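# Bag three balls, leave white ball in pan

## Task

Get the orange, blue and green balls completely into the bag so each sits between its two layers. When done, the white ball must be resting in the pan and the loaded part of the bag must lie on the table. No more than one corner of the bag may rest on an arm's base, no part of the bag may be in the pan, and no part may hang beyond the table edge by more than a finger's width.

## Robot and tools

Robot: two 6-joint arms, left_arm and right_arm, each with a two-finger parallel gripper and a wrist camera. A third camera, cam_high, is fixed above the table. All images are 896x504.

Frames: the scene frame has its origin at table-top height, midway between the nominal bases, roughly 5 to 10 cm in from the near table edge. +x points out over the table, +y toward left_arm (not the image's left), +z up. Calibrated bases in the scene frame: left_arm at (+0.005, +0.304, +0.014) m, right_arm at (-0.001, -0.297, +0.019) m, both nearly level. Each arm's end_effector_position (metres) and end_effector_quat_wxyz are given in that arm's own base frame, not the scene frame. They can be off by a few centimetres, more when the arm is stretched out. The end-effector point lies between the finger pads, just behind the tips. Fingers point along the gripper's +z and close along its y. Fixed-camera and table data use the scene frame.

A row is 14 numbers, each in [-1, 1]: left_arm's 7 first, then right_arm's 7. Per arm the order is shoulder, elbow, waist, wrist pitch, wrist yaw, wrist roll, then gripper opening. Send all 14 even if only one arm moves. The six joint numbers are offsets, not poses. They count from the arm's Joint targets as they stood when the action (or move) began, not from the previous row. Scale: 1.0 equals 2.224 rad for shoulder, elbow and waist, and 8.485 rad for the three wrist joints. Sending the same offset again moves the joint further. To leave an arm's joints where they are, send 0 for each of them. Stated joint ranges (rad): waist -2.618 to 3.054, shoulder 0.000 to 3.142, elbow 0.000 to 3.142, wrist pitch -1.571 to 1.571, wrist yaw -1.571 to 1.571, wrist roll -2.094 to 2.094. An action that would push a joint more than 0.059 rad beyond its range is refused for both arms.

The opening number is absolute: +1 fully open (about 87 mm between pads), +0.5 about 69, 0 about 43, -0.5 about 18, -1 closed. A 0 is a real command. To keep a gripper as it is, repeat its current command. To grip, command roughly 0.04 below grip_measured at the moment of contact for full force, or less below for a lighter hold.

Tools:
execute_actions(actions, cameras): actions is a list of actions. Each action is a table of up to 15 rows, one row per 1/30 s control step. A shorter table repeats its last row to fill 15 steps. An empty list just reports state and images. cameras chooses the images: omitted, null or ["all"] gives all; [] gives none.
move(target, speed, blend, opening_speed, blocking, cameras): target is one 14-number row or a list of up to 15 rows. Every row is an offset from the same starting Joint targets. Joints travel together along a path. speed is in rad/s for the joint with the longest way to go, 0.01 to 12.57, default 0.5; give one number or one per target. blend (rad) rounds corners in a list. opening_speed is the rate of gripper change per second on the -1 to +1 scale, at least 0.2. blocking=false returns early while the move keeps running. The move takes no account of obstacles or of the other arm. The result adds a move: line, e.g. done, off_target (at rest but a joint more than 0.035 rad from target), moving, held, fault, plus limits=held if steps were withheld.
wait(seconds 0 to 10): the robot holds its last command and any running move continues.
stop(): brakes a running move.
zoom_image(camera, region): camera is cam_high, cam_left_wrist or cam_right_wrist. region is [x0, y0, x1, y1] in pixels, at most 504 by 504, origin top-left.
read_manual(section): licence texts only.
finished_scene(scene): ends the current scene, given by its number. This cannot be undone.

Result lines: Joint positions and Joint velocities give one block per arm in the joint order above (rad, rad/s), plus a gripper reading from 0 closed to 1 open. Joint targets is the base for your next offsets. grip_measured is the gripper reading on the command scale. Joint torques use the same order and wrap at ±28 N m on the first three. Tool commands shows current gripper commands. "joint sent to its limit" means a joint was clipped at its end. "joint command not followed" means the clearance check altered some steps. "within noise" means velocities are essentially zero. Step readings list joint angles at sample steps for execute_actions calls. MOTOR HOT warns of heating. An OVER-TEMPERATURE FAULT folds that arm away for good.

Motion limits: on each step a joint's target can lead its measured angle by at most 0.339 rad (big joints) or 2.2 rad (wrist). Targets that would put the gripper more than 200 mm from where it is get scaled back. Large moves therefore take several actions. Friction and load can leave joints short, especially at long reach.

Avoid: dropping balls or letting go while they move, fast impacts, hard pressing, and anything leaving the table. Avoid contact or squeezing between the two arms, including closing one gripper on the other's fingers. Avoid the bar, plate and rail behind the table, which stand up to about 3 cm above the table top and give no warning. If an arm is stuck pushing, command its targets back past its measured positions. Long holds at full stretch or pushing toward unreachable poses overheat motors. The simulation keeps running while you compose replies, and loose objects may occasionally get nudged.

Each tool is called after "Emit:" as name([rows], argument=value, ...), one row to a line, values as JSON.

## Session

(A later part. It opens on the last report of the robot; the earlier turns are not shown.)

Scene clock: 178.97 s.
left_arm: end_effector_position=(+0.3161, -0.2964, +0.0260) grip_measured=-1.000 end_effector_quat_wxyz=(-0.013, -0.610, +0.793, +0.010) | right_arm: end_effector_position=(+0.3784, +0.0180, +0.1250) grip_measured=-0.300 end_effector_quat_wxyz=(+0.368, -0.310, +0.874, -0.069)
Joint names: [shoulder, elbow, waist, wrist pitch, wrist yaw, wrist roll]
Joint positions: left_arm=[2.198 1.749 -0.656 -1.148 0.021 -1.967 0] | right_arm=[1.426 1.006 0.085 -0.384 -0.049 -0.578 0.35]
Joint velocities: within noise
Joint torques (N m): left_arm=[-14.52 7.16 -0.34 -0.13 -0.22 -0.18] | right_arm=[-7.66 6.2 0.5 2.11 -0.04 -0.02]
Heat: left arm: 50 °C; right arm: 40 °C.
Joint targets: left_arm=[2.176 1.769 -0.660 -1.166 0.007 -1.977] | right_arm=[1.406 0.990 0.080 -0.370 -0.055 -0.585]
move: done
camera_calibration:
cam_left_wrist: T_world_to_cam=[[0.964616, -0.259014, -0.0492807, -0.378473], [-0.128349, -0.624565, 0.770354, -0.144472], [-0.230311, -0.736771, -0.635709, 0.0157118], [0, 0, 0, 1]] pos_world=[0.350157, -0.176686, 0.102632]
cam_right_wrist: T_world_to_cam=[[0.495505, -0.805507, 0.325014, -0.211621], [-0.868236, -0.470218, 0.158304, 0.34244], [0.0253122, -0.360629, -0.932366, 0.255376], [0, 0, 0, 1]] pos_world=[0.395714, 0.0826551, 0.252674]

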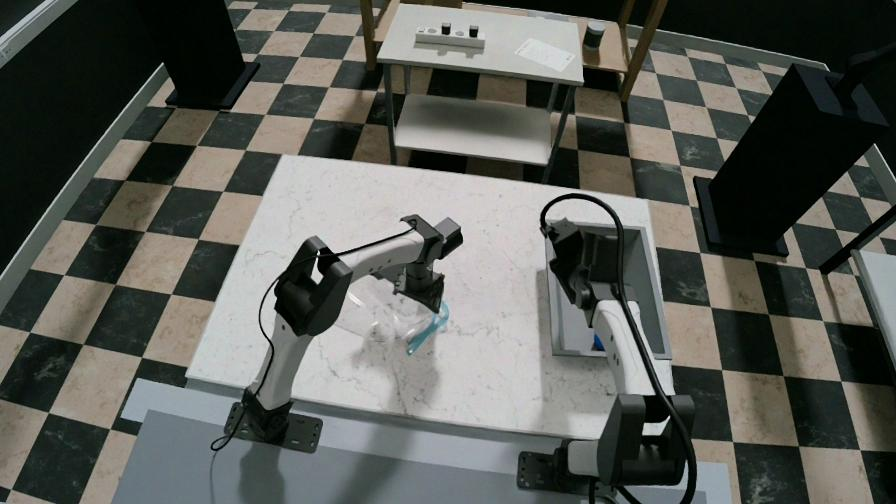

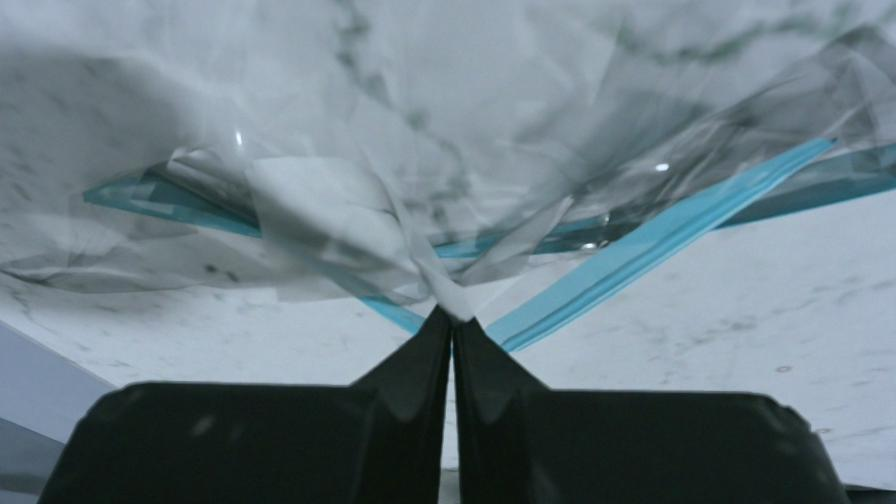

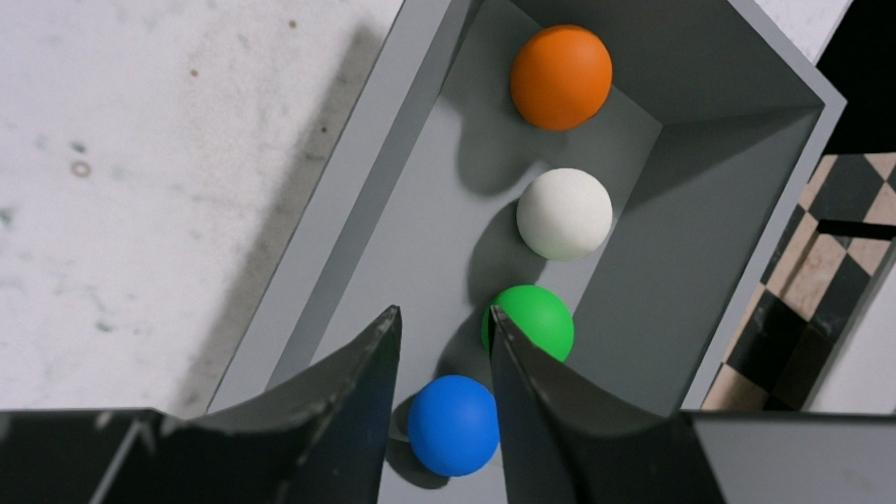

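Emit:
move(target=[-0.0076,0.0697,0,-0.02,0,0,-1,0,0,0,0,0,0,-0.3], speed=0.15)

Emit:
zoom_image(camera="cam_high", region=[320, 230, 490, 380])

Scene clock: 184.00 s.
left_arm: end_effector_position=(+0.3172, -0.2971, +0.0645) grip_measured=-1.000 end_effector_quat_wxyz=(-0.015, -0.610, +0.792, +0.017) | right_arm: end_effector_position=(+0.3784, +0.0180, +0.1250) grip_measured=-0.300 end_effector_quat_wxyz=(+0.368, -0.310, +0.874, -0.069)
Joint names: [shoulder, elbow, waist, wrist pitch, wrist yaw, wrist roll]
Joint positions: left_arm=[2.198 1.903 -0.656 -1.318 0.02 -1.967 0] | right_arm=[1.426 1.006 0.085 -0.384 -0.049 -0.578 0.35]
Joint velocities: within noise
Joint torques (N m): left_arm=[-16.21 7.27 -0.34 -0.11 -0.22 -0.17] | right_arm=[-7.66 6.2 0.5 2.1 -0.04 -0.02]
Heat: left arm: 51 °C; right arm: 41 °C.
Joint targets: left_arm=[2.159 1.924 -0.660 -1.336 0.008 -1.978] | right_arm=[1.406 0.990 0.080 -0.370 -0.055 -0.585]
move: off_target (left_arm); left_arm: the shoulder is farthest, 0.039 rad from its target
camera_calibration:
cam_left_wrist: T_world_to_cam=[[0.964047, -0.258089, -0.0632716, -0.376431], [-0.118961, -0.632078, 0.765719, -0.179319], [-0.237616, -0.730662, -0.640056, 0.0443142], [0, 0, 0, 1]] pos_world=[0.352095, -0.178118, 0.141854]
cam_right_wrist: T_world_to_cam=[[0.495505, -0.805507, 0.325014, -0.211621], [-0.868236, -0.470218, 0.158304, 0.34244], [0.0253122, -0.360629, -0.932366, 0.255376], [0, 0, 0, 1]] pos_world=[0.395714, 0.0826551, 0.252674]

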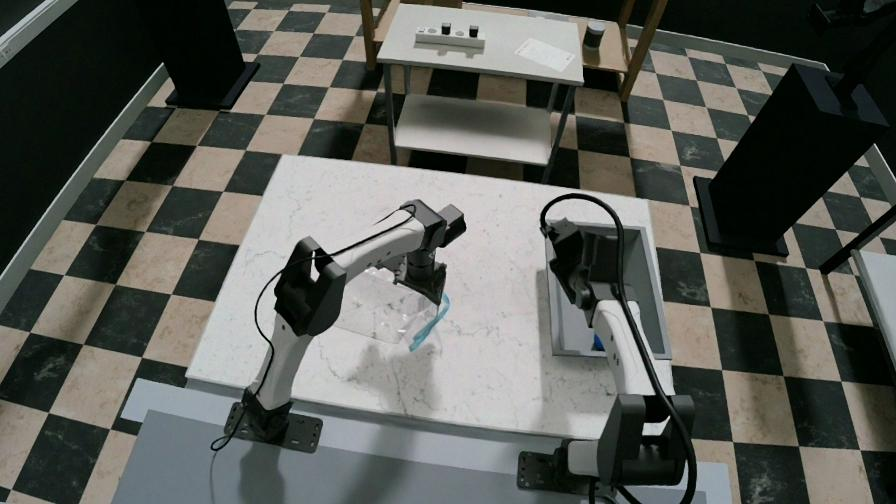

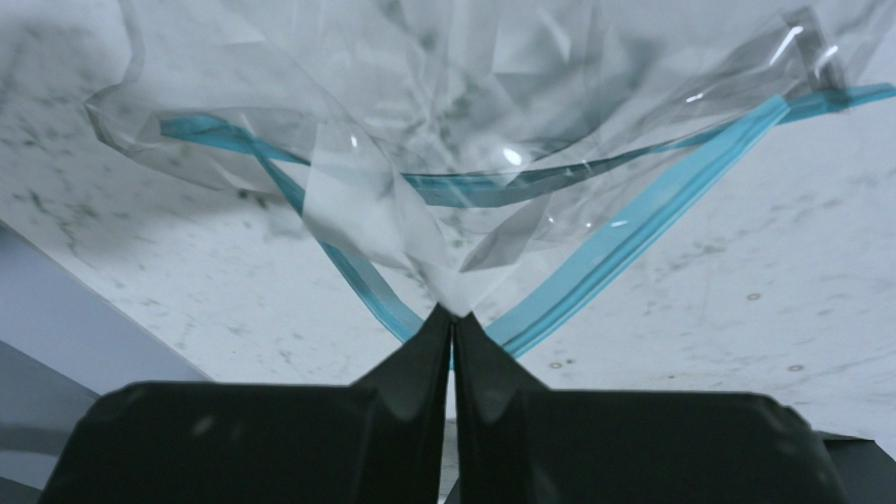

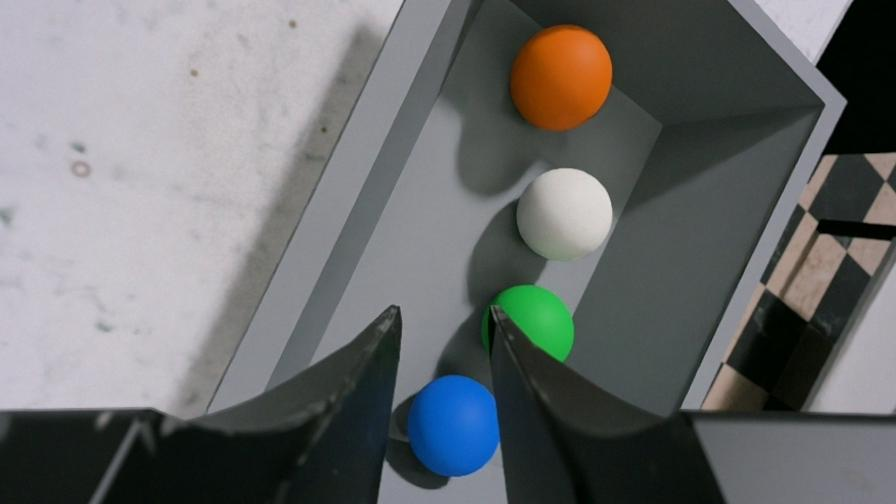

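Scaled by 2.965 from the camera's 896x504 image, which has a finer 1280x720 frame.

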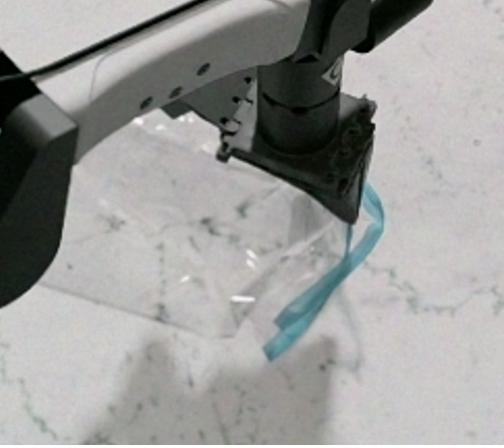

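Emit:
zoom_image(camera="cam_right_wrist", region=[380, 0, 880, 504])

Emit:
zoom_image(camera="cam_high", region=[530, 210, 690, 370])

Scaled by 1.000.

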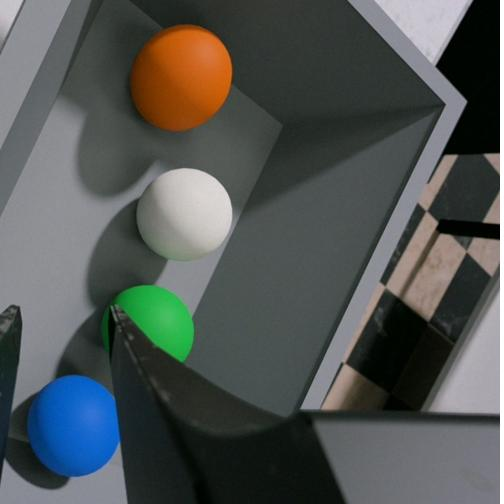

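Scaled by 3.150 from the camera's 896x504 image, which has a finer 1280x720 frame.

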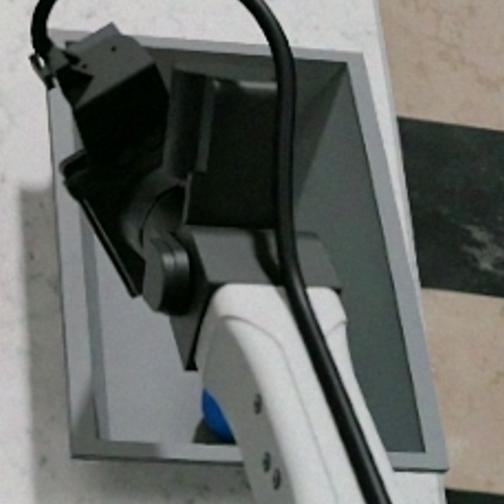

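Emit:
move(target=[-0.004,0.0607,0,-0.0147,0,0,-1,0,0,0,0,0,0,-0.3], speed=0.15)

Emit:
zoom_image(camera="cam_high", region=[320, 230, 490, 380])

Scene clock: 194.33 s.
left_arm: end_effector_position=(+0.3190, -0.2984, +0.1025) grip_measured=-1.000 end_effector_quat_wxyz=(-0.012, -0.610, +0.792, +0.008) | right_arm: end_effector_position=(+0.3784, +0.0180, +0.1250) grip_measured=-0.300 end_effector_quat_wxyz=(+0.368, -0.310, +0.874, -0.069)
Joint names: [shoulder, elbow, waist, wrist pitch, wrist yaw, wrist roll]
Joint positions: left_arm=[2.188 2.038 -0.656 -1.442 0.02 -1.967 0] | right_arm=[1.426 1.006 0.085 -0.384 -0.049 -0.578 0.35]
Joint velocities: within noise
Joint torques (N m): left_arm=[-16.09 7.28 -0.34 -0.09 -0.22 -0.17] | right_arm=[-7.68 6.2 0.5 2.11 -0.04 -0.02]
Heat: left arm: 55 °C; right arm: 41 °C.
Joint targets: left_arm=[2.150 2.059 -0.660 -1.461 0.008 -1.977] | right_arm=[1.406 0.990 0.080 -0.370 -0.055 -0.585]
move: off_target (left_arm); left_arm: the shoulder is farthest, 0.038 rad from its target
camera_calibration:
cam_left_wrist: T_world_to_cam=[[0.964901, -0.258755, -0.0448467, -0.378542], [-0.131231, -0.623011, 0.771126, -0.203018], [-0.227473, -0.738175, -0.635101, 0.0621166], [0, 0, 0, 1]] pos_world=[0.352743, -0.178579, 0.179027]
cam_right_wrist: T_world_to_cam=[[0.495505, -0.805507, 0.325014, -0.211621], [-0.868236, -0.470218, 0.158304, 0.34244], [0.0253122, -0.360629, -0.932366, 0.255376], [0, 0, 0, 1]] pos_world=[0.395714, 0.0826551, 0.252674]

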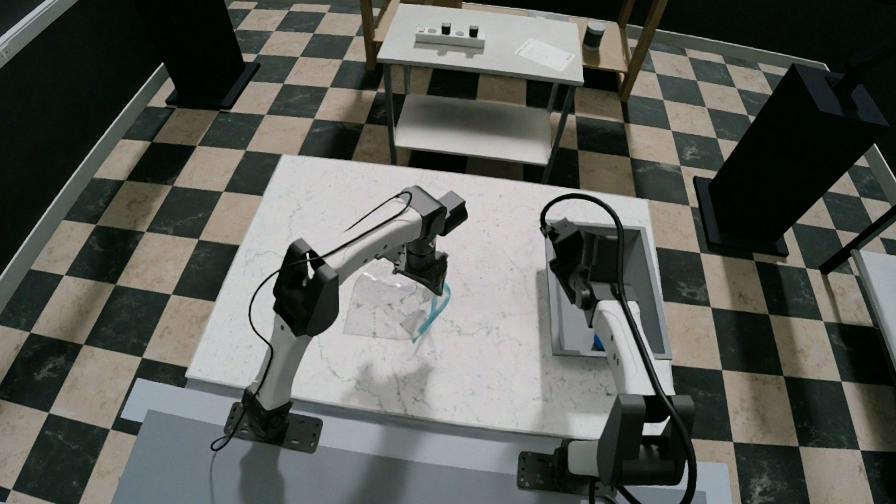

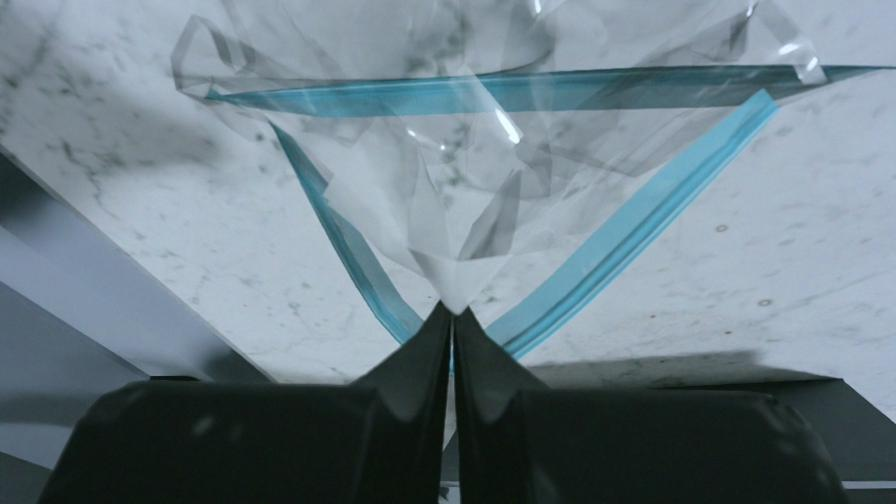

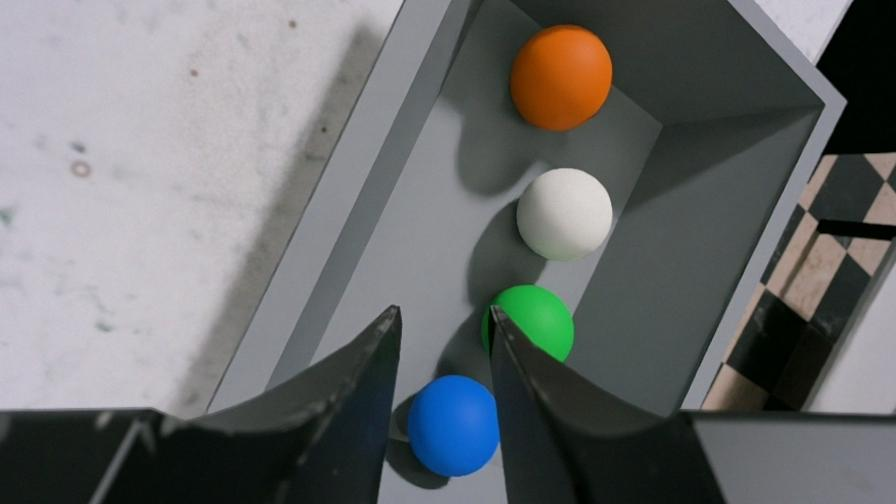

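Scaled by 2.965 from the camera's 896x504 image, which has a finer 1280x720 frame.

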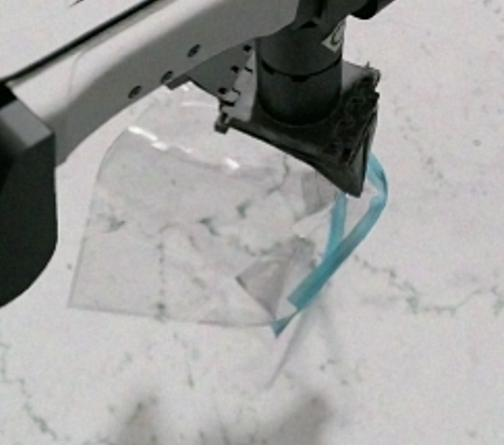

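Emit:
move(target=[0,0,0,0,0,0,-1,0.2298,0.3046,-0.1473,-0.1121,0.0055,0.0689,0.6], speed=1.0)

Scene clock: 202.73 s.
left_arm: end_effector_position=(+0.3186, -0.2981, +0.1025) grip_measured=-1.000 end_effector_quat_wxyz=(-0.013, -0.610, +0.792, +0.009) | right_arm: end_effector_position=(+0.3065, -0.0729, +0.1086) grip_measured=+0.600 end_effector_quat_wxyz=(+0.000, +0.116, +0.993, +0.011)
Joint names: [shoulder, elbow, waist, wrist pitch, wrist yaw, wrist roll]
Joint positions: left_arm=[2.188 2.038 -0.656 -1.445 0.02 -1.967 0] | right_arm=[1.9 1.639 -0.244 -1.313 -0.022 -0.011 0.8]
Joint velocities: within noise
Joint torques (N m): left_arm=[-16.08 7.24 -0.35 -0.1 -0.21 -0.17] | right_arm=[-7.97 8.84 0.62 0.32 0.18 0.15]
Heat: left arm: 60 °C; right arm: 41 °C.
Joint targets: left_arm=[2.150 2.059 -0.660 -1.460 0.008 -1.977] | right_arm=[1.917 1.668 -0.248 -1.321 -0.009 -0.001]
move: off_target (left_arm); left_arm: the shoulder is farthest, 0.038 rad from its target
camera_calibration:
cam_left_wrist: T_world_to_cam=[[0.96482, -0.25869, -0.0469179, -0.377669], [-0.129862, -0.624083, 0.770491, -0.203525], [-0.228599, -0.737293, -0.635722, 0.0629758], [0, 0, 0, 1]] pos_world=[0.352349, -0.178284, 0.17913]
cam_right_wrist: T_world_to_cam=[[-0.247605, -0.967971, -0.0415303, 0.0117862], [-0.634228, 0.129531, 0.762218, 0.146245], [-0.732426, 0.215069, -0.645986, 0.452261], [0, 0, 0, 1]] pos_world=[0.426919, -0.104802, 0.181173]

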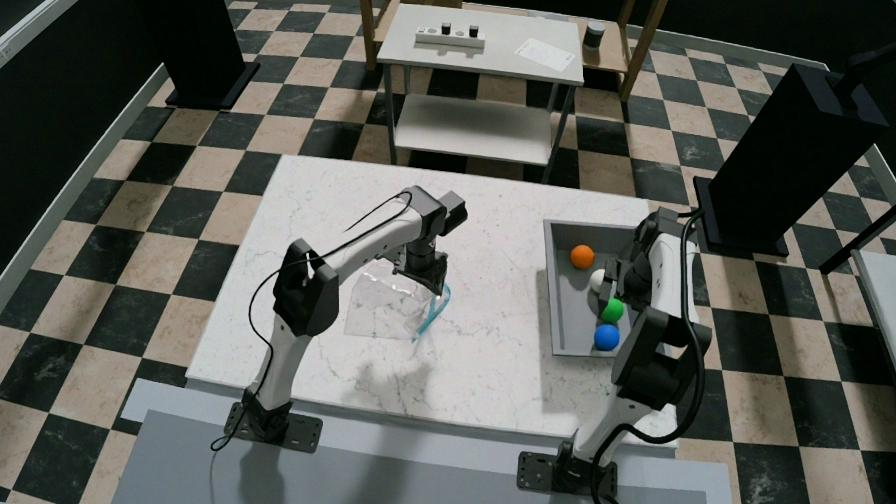

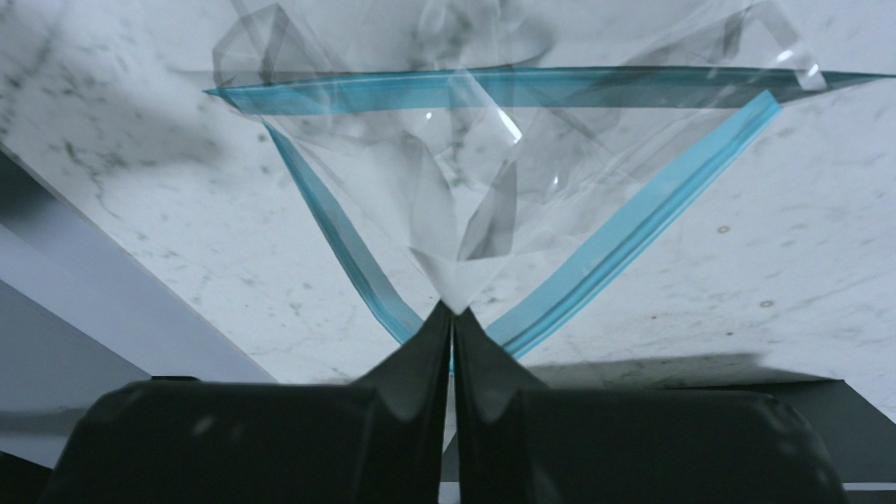

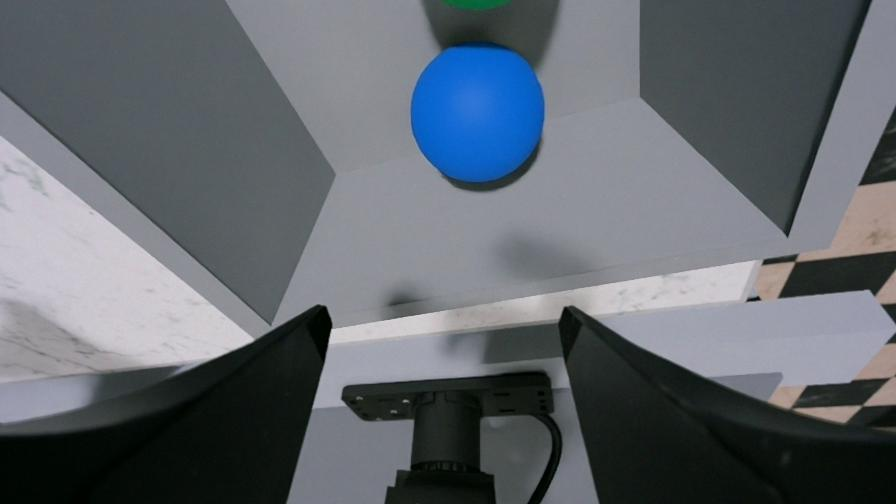

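Emit:
move(target=[0.0135,0,0,0,0,0,-1,0.0537,-0.1254,-0.0103,0.0468,0,0,0.6], speed=0.5, cameras=["cam_right_wrist","cam_left_wrist"])

Scene clock: 209.67 s.
left_arm: end_effector_position=(+0.3185, -0.2980, +0.1025) grip_measured=-1.000 end_effector_quat_wxyz=(-0.013, -0.610, +0.792, +0.009) | right_arm: end_effector_position=(+0.3172, -0.0813, +0.0060) grip_measured=+0.600 end_effector_quat_wxyz=(+0.001, +0.125, +0.992, +0.011)
Joint names: [shoulder, elbow, waist, wrist pitch, wrist yaw, wrist roll]
Joint positions: left_arm=[2.188 2.038 -0.656 -1.445 0.02 -1.967 0] | right_arm=[2.025 1.397 -0.262 -0.944 -0.022 -0.01 0.8]
Joint velocities: within noise
Joint torques (N m): left_arm=[-13.22 7.27 -0.32 -0.1 -0.22 -0.17] | right_arm=[-9.16 5.37 0.17 0.66 0.18 0.12]
Heat: left arm: 63 °C; right arm: 41 °C.
Joint targets: left_arm=[2.180 2.059 -0.660 -1.461 0.008 -1.977] | right_arm=[2.037 1.389 -0.271 -0.923 -0.009 -0.001]
move: done
camera_calibration:
cam_left_wrist: T_world_to_cam=[[0.964803, -0.258695, -0.047246, -0.377606], [-0.12965, -0.624231, 0.770407, -0.203612], [-0.228793, -0.737165, -0.635799, 0.063081], [0, 0, 0, 1]] pos_world=[0.35235, -0.178285, 0.17913]
cam_right_wrist: T_world_to_cam=[[-0.265176, -0.963307, -0.041486, 0.00801089], [-0.633639, 0.141672, 0.760546, 0.23307], [-0.726762, 0.227966, -0.647957, 0.394941], [0, 0, 0, 1]] pos_world=[0.436835, -0.115336, 0.0789773]
Images, in order (width x height): cam_left_wrist 896x504, cam_right_wrist 896x504.

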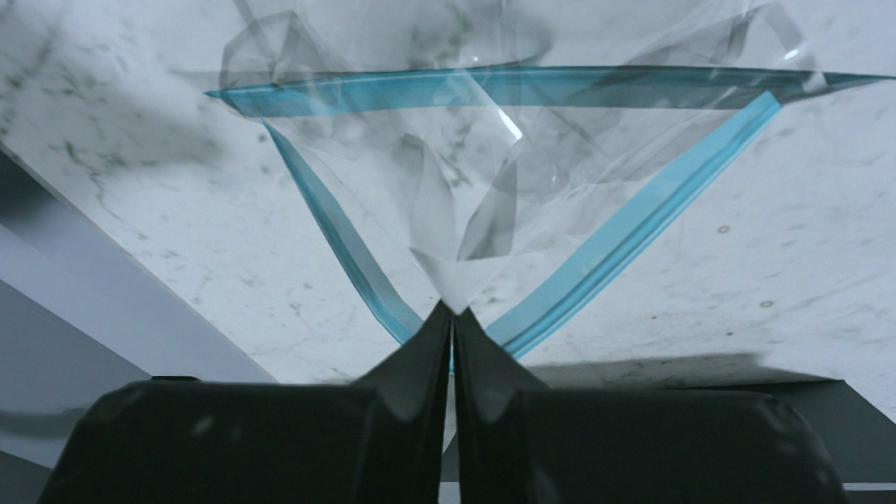

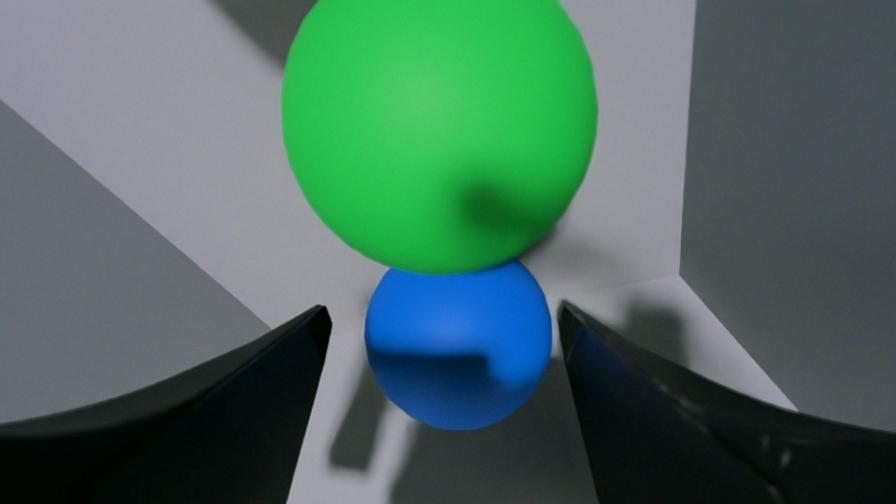

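Emit:
move(target=[0,0,0,0,0,0,-1,0,0,0,0,0,0,0.1], opening_speed=0.5, cameras=["cam_right_wrist"])

Scene clock: 212.97 s.
left_arm: end_effector_position=(+0.3185, -0.2980, +0.1025) grip_measured=-1.000 end_effector_quat_wxyz=(-0.013, -0.610, +0.792, +0.009) | right_arm: end_effector_position=(+0.3176, -0.0814, +0.0060) grip_measured=+0.104 end_effector_quat_wxyz=(+0.002, +0.125, +0.992, +0.011)
Joint names: [shoulder, elbow, waist, wrist pitch, wrist yaw, wrist roll]
Joint positions: left_arm=[2.188 2.038 -0.656 -1.445 0.02 -1.967 0] | right_arm=[2.025 1.397 -0.262 -0.942 -0.022 -0.01 0.552]
Joint velocities: within noise
Joint torques (N m): left_arm=[-13.23 7.27 -0.34 -0.09 -0.21 -0.18] | right_arm=[-9.16 5.37 0.17 0.65 0.18 0.12]
Heat: left arm: 63 °C; right arm: 42 °C.
Joint targets: left_arm=[2.180 2.059 -0.660 -1.461 0.008 -1.977] | right_arm=[2.037 1.389 -0.271 -0.924 -0.009 -0.001]
move: done
camera_calibration:
cam_right_wrist: T_world_to_cam=[[-0.265127, -0.96332, -0.041495, 0.00797621], [-0.635061, 0.142077, 0.759284, 0.233964], [-0.725538, 0.227659, -0.649435, 0.394796], [0, 0, 0, 1]] pos_world=[0.437136, -0.115436, 0.0790804]
Images, in order (width x height): cam_right_wrist 896x504.

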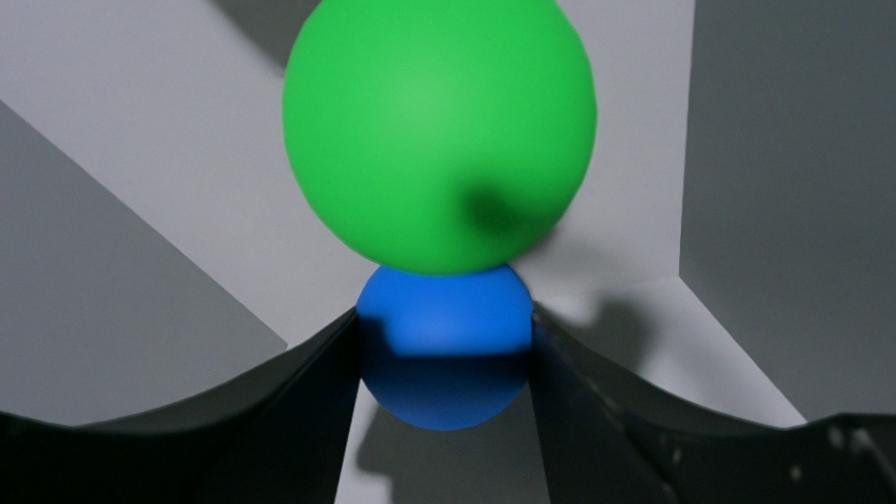

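Emit:
move([
  [0,0,0,0,0,0,-1,0,0,0,0,0,0,0.02],
  [0,0,0,0,0,0,-1,-0.023,0.2764,0,-0.062,0,0,0.02],
  [0,0,0,0,0,0,-1,-0.4126,-0.3951,0.3467,0.1394,-0.0449,-0.0152,0.02],
], speed=[0.5,0.6,0.9])

Scene clock: 223.77 s.
left_arm: end_effector_position=(+0.3185, -0.2980, +0.1025) grip_measured=-1.000 end_effector_quat_wxyz=(-0.013, -0.610, +0.792, +0.009) | right_arm: end_effector_position=(+0.2805, +0.2196, +0.1357) grip_measured=+0.070 end_effector_quat_wxyz=(+0.516, -0.346, +0.741, +0.255)
Joint names: [shoulder, elbow, waist, wrist pitch, wrist yaw, wrist roll]
Joint positions: left_arm=[2.188 2.038 -0.656 -1.445 0.02 -1.967 0] | right_arm=[1.135 0.522 0.495 0.241 -0.377 -0.12 0.535]
Joint velocities: within noise
Joint torques (N m): left_arm=[-13.22 7.27 -0.36 -0.09 -0.21 -0.18] | right_arm=[-4.52 6.43 1.31 2.5 -0.14 -0.1]
Heat: left arm: 64 °C; right arm: 44 °C.
Joint targets: left_arm=[2.180 2.059 -0.660 -1.461 0.007 -1.977] | right_arm=[1.119 0.510 0.500 0.259 -0.390 -0.130]
move: done
camera_calibration:
cam_left_wrist: T_world_to_cam=[[0.964825, -0.258645, -0.0470661, -0.377611], [-0.129838, -0.624485, 0.770169, -0.203487], [-0.228593, -0.736968, -0.636101, 0.0631728], [0, 0, 0, 1]] pos_world=[0.352349, -0.178186, 0.179131]
cam_right_wrist: T_world_to_cam=[[0.783621, -0.619722, -0.0434006, -0.0758124], [-0.592013, -0.723755, -0.354541, 0.398324], [0.188305, 0.303519, -0.934033, 0.149211], [0, 0, 0, 1]] pos_world=[0.267124, 0.196018, 0.2773]

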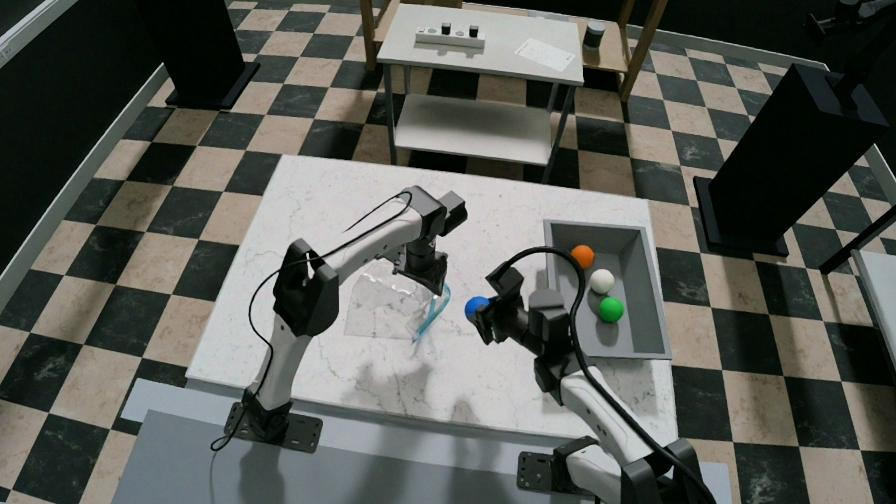

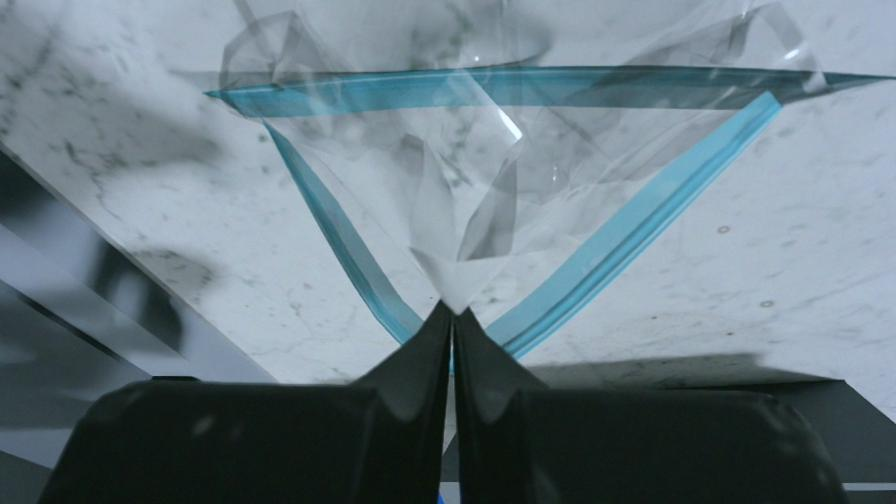

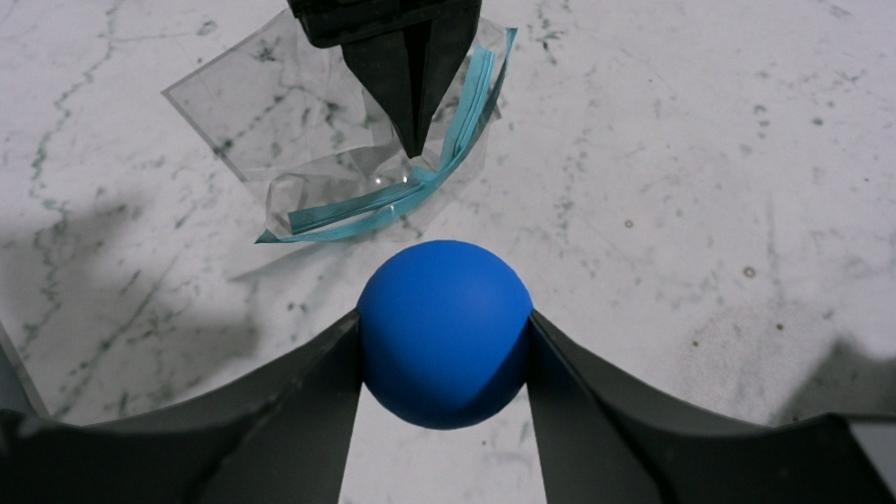

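Emit:
zoom_image(camera="cam_right_wrist", region=[220, 10, 560, 290])

Emit:
zoom_image(camera="cam_left_wrist", region=[180, 0, 684, 380])

Scaled by 1.482 from the camera's 896x504 image, which has a finer 1280x720 frame.

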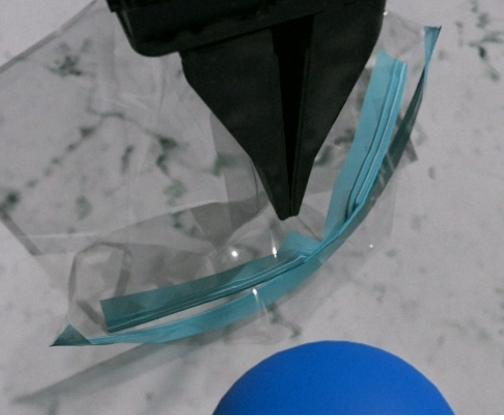

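Scaled by 1.000.

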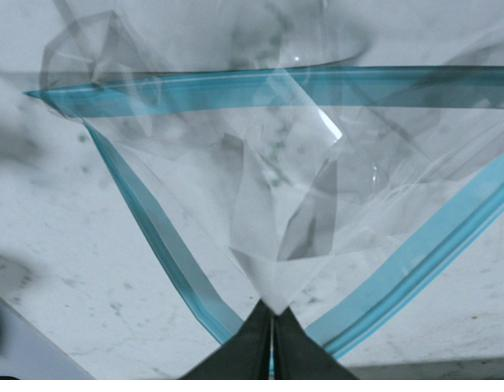

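Emit:
move(target=[0,0,0,0,0,0,-1,0.2784,-0.0265,0.0411,0.0823,0.0024,0.0018,0.02], speed=0.6)

Emit:
zoom_image(camera="cam_high", region=[380, 220, 530, 370])

Scene clock: 253.83 s.
left_arm: end_effector_position=(+0.3185, -0.2980, +0.1025) grip_measured=-1.000 end_effector_quat_wxyz=(-0.013, -0.610, +0.792, +0.009) | right_arm: end_effector_position=(+0.3034, +0.2740, +0.0414) grip_measured=+0.070 end_effector_quat_wxyz=(+0.520, -0.379, +0.712, +0.280)
Joint names: [shoulder, elbow, waist, wrist pitch, wrist yaw, wrist roll]
Joint positions: left_arm=[2.188 2.038 -0.656 -1.445 0.02 -1.967 0] | right_arm=[1.729 0.46 0.587 0.94 -0.377 -0.121 0.535]
Joint velocities: within noise
Joint torques (N m): left_arm=[-13.23 7.3 -0.36 -0.1 -0.21 -0.18] | right_arm=[-5.61 4.45 1.24 2.51 0.07 0.09]
Heat: left arm: 66 °C; right arm: 43 °C.
Joint targets: left_arm=[2.180 2.059 -0.660 -1.460 0.007 -1.977] | right_arm=[1.739 0.451 0.592 0.957 -0.369 -0.114]
move: done
camera_calibration:
cam_left_wrist: T_world_to_cam=[[0.964825, -0.258645, -0.0470661, -0.377611], [-0.129838, -0.624485, 0.770169, -0.203487], [-0.228593, -0.736968, -0.636101, 0.0631728], [0, 0, 0, 1]] pos_world=[0.352349, -0.178186, 0.179131]
cam_right_wrist: T_world_to_cam=[[0.838953, -0.543563, -0.0263878, -0.102557], [-0.50923, -0.767012, -0.390354, 0.405989], [0.191942, 0.340926, -0.920287, 0.0284152], [0, 0, 0, 1]] pos_world=[0.287329, 0.245965, 0.181923]

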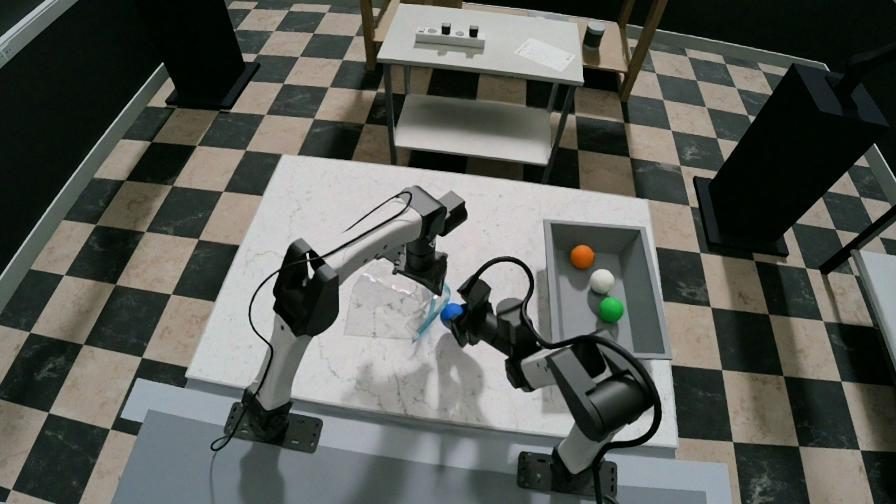

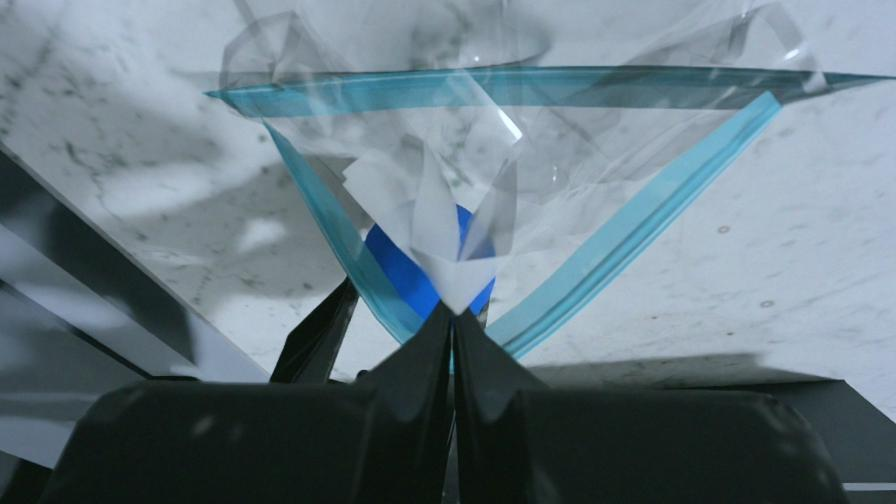

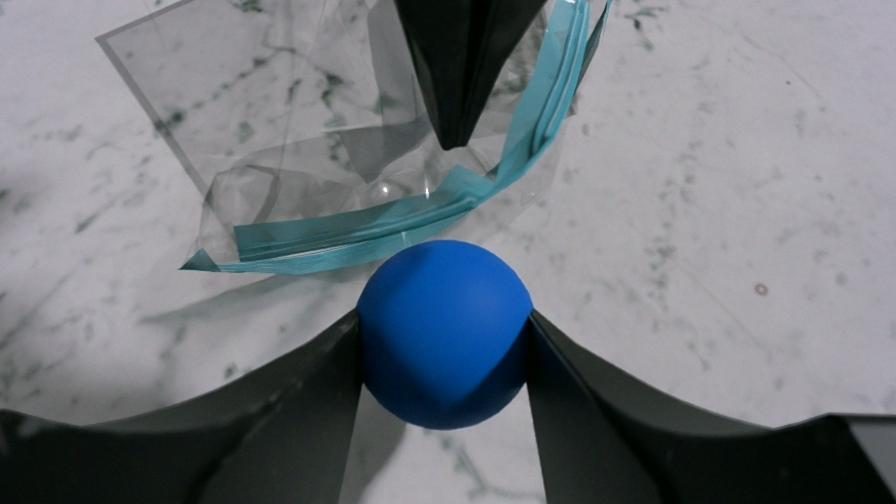

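Scaled by 3.360 from the camera's 896x504 image, which has a finer 1280x720 frame.

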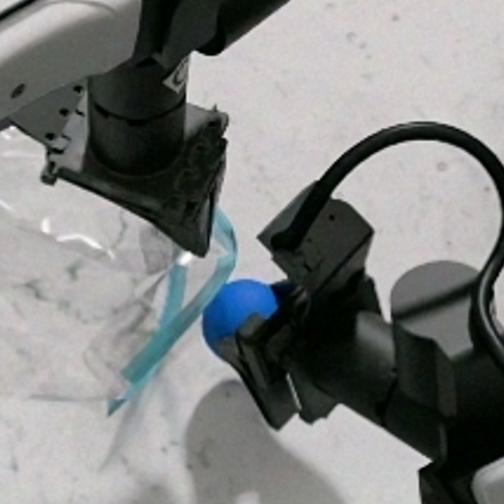

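Emit:
move(target=[0,0,0,0,0,0,-1,0.0922,0.0712,0.0281,0.0114,0.0058,0.0029,0.02], speed=0.25)

Emit:
zoom_image(camera="cam_high", region=[380, 220, 530, 370])

Scene clock: 258.70 s.
left_arm: end_effector_position=(+0.3185, -0.2980, +0.1025) grip_measured=-1.000 end_effector_quat_wxyz=(-0.013, -0.610, +0.792, +0.009) | right_arm: end_effector_position=(+0.3199, +0.3115, +0.0226) grip_measured=+0.070 end_effector_quat_wxyz=(+0.523, -0.384, +0.704, +0.289)
Joint names: [shoulder, elbow, waist, wrist pitch, wrist yaw, wrist roll]
Joint positions: left_arm=[2.188 2.038 -0.656 -1.445 0.02 -1.967 0] | right_arm=[1.93 0.585 0.651 1.036 -0.337 -0.1 0.535]
Joint velocities: within noise
Joint torques (N m): left_arm=[-13.23 7.3 -0.35 -0.09 -0.22 -0.17] | right_arm=[-6.8 6.82 1.18 2.52 0.18 0.14]
Heat: left arm: 66 °C; right arm: 44 °C.
Joint targets: left_arm=[2.180 2.059 -0.660 -1.460 0.008 -1.977] | right_arm=[1.944 0.609 0.654 1.054 -0.320 -0.090]
move: done
camera_calibration:
cam_left_wrist: T_world_to_cam=[[0.964825, -0.258645, -0.0470661, -0.377611], [-0.129838, -0.624485, 0.770169, -0.203487], [-0.228593, -0.736968, -0.636101, 0.0631728], [0, 0, 0, 1]] pos_world=[0.352349, -0.178186, 0.179131]
cam_right_wrist: T_world_to_cam=[[0.849389, -0.527087, -0.0267996, -0.104961], [-0.491429, -0.771368, -0.404337, 0.431823], [0.192448, 0.356609, -0.914217, -0.0100069], [0, 0, 0, 1]] pos_world=[0.303289, 0.28134, 0.162641]

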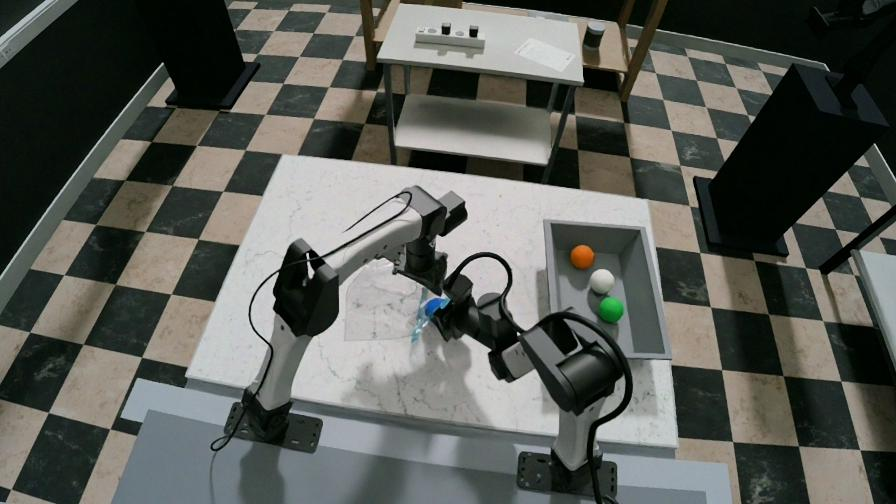

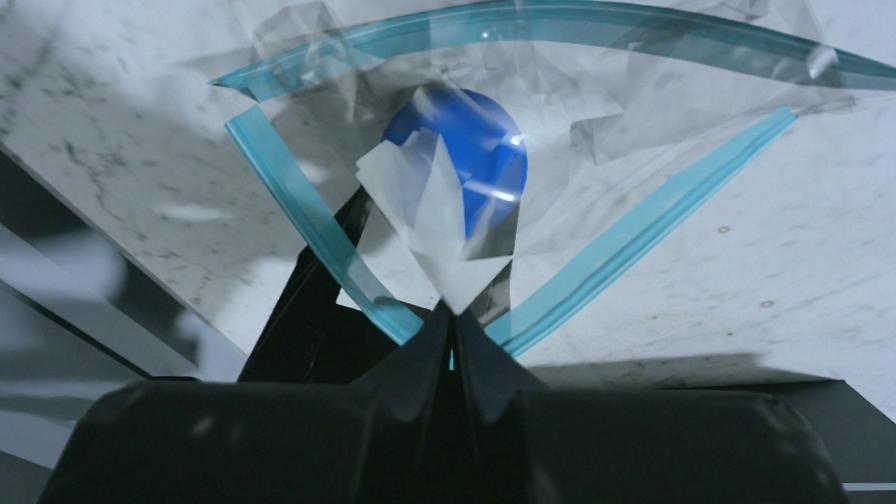

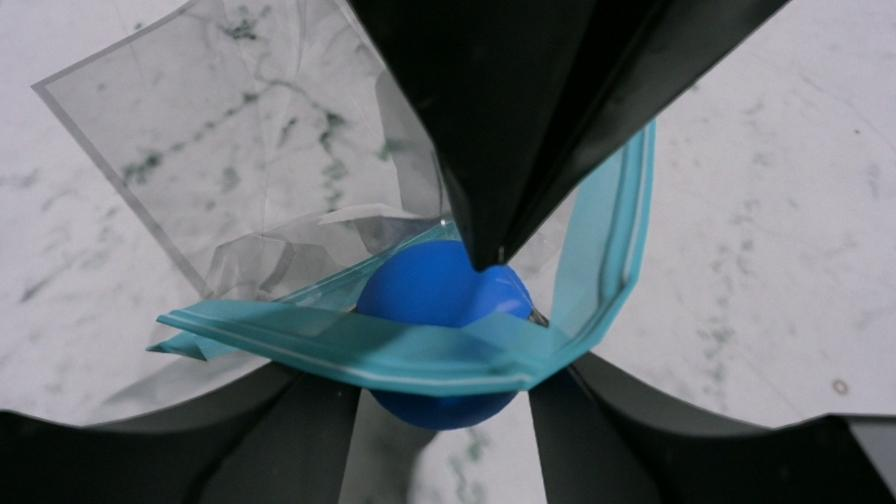

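Scaled by 3.360 from the camera's 896x504 image, which has a finer 1280x720 frame.

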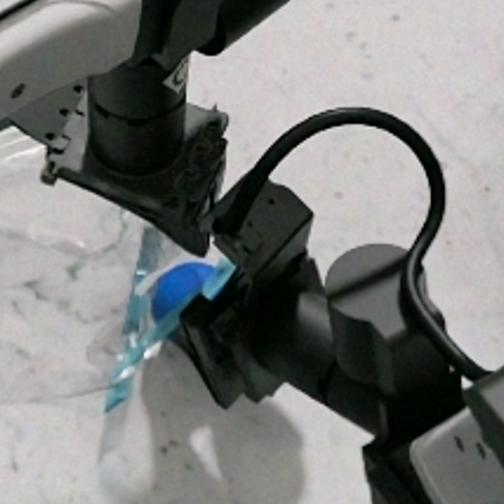

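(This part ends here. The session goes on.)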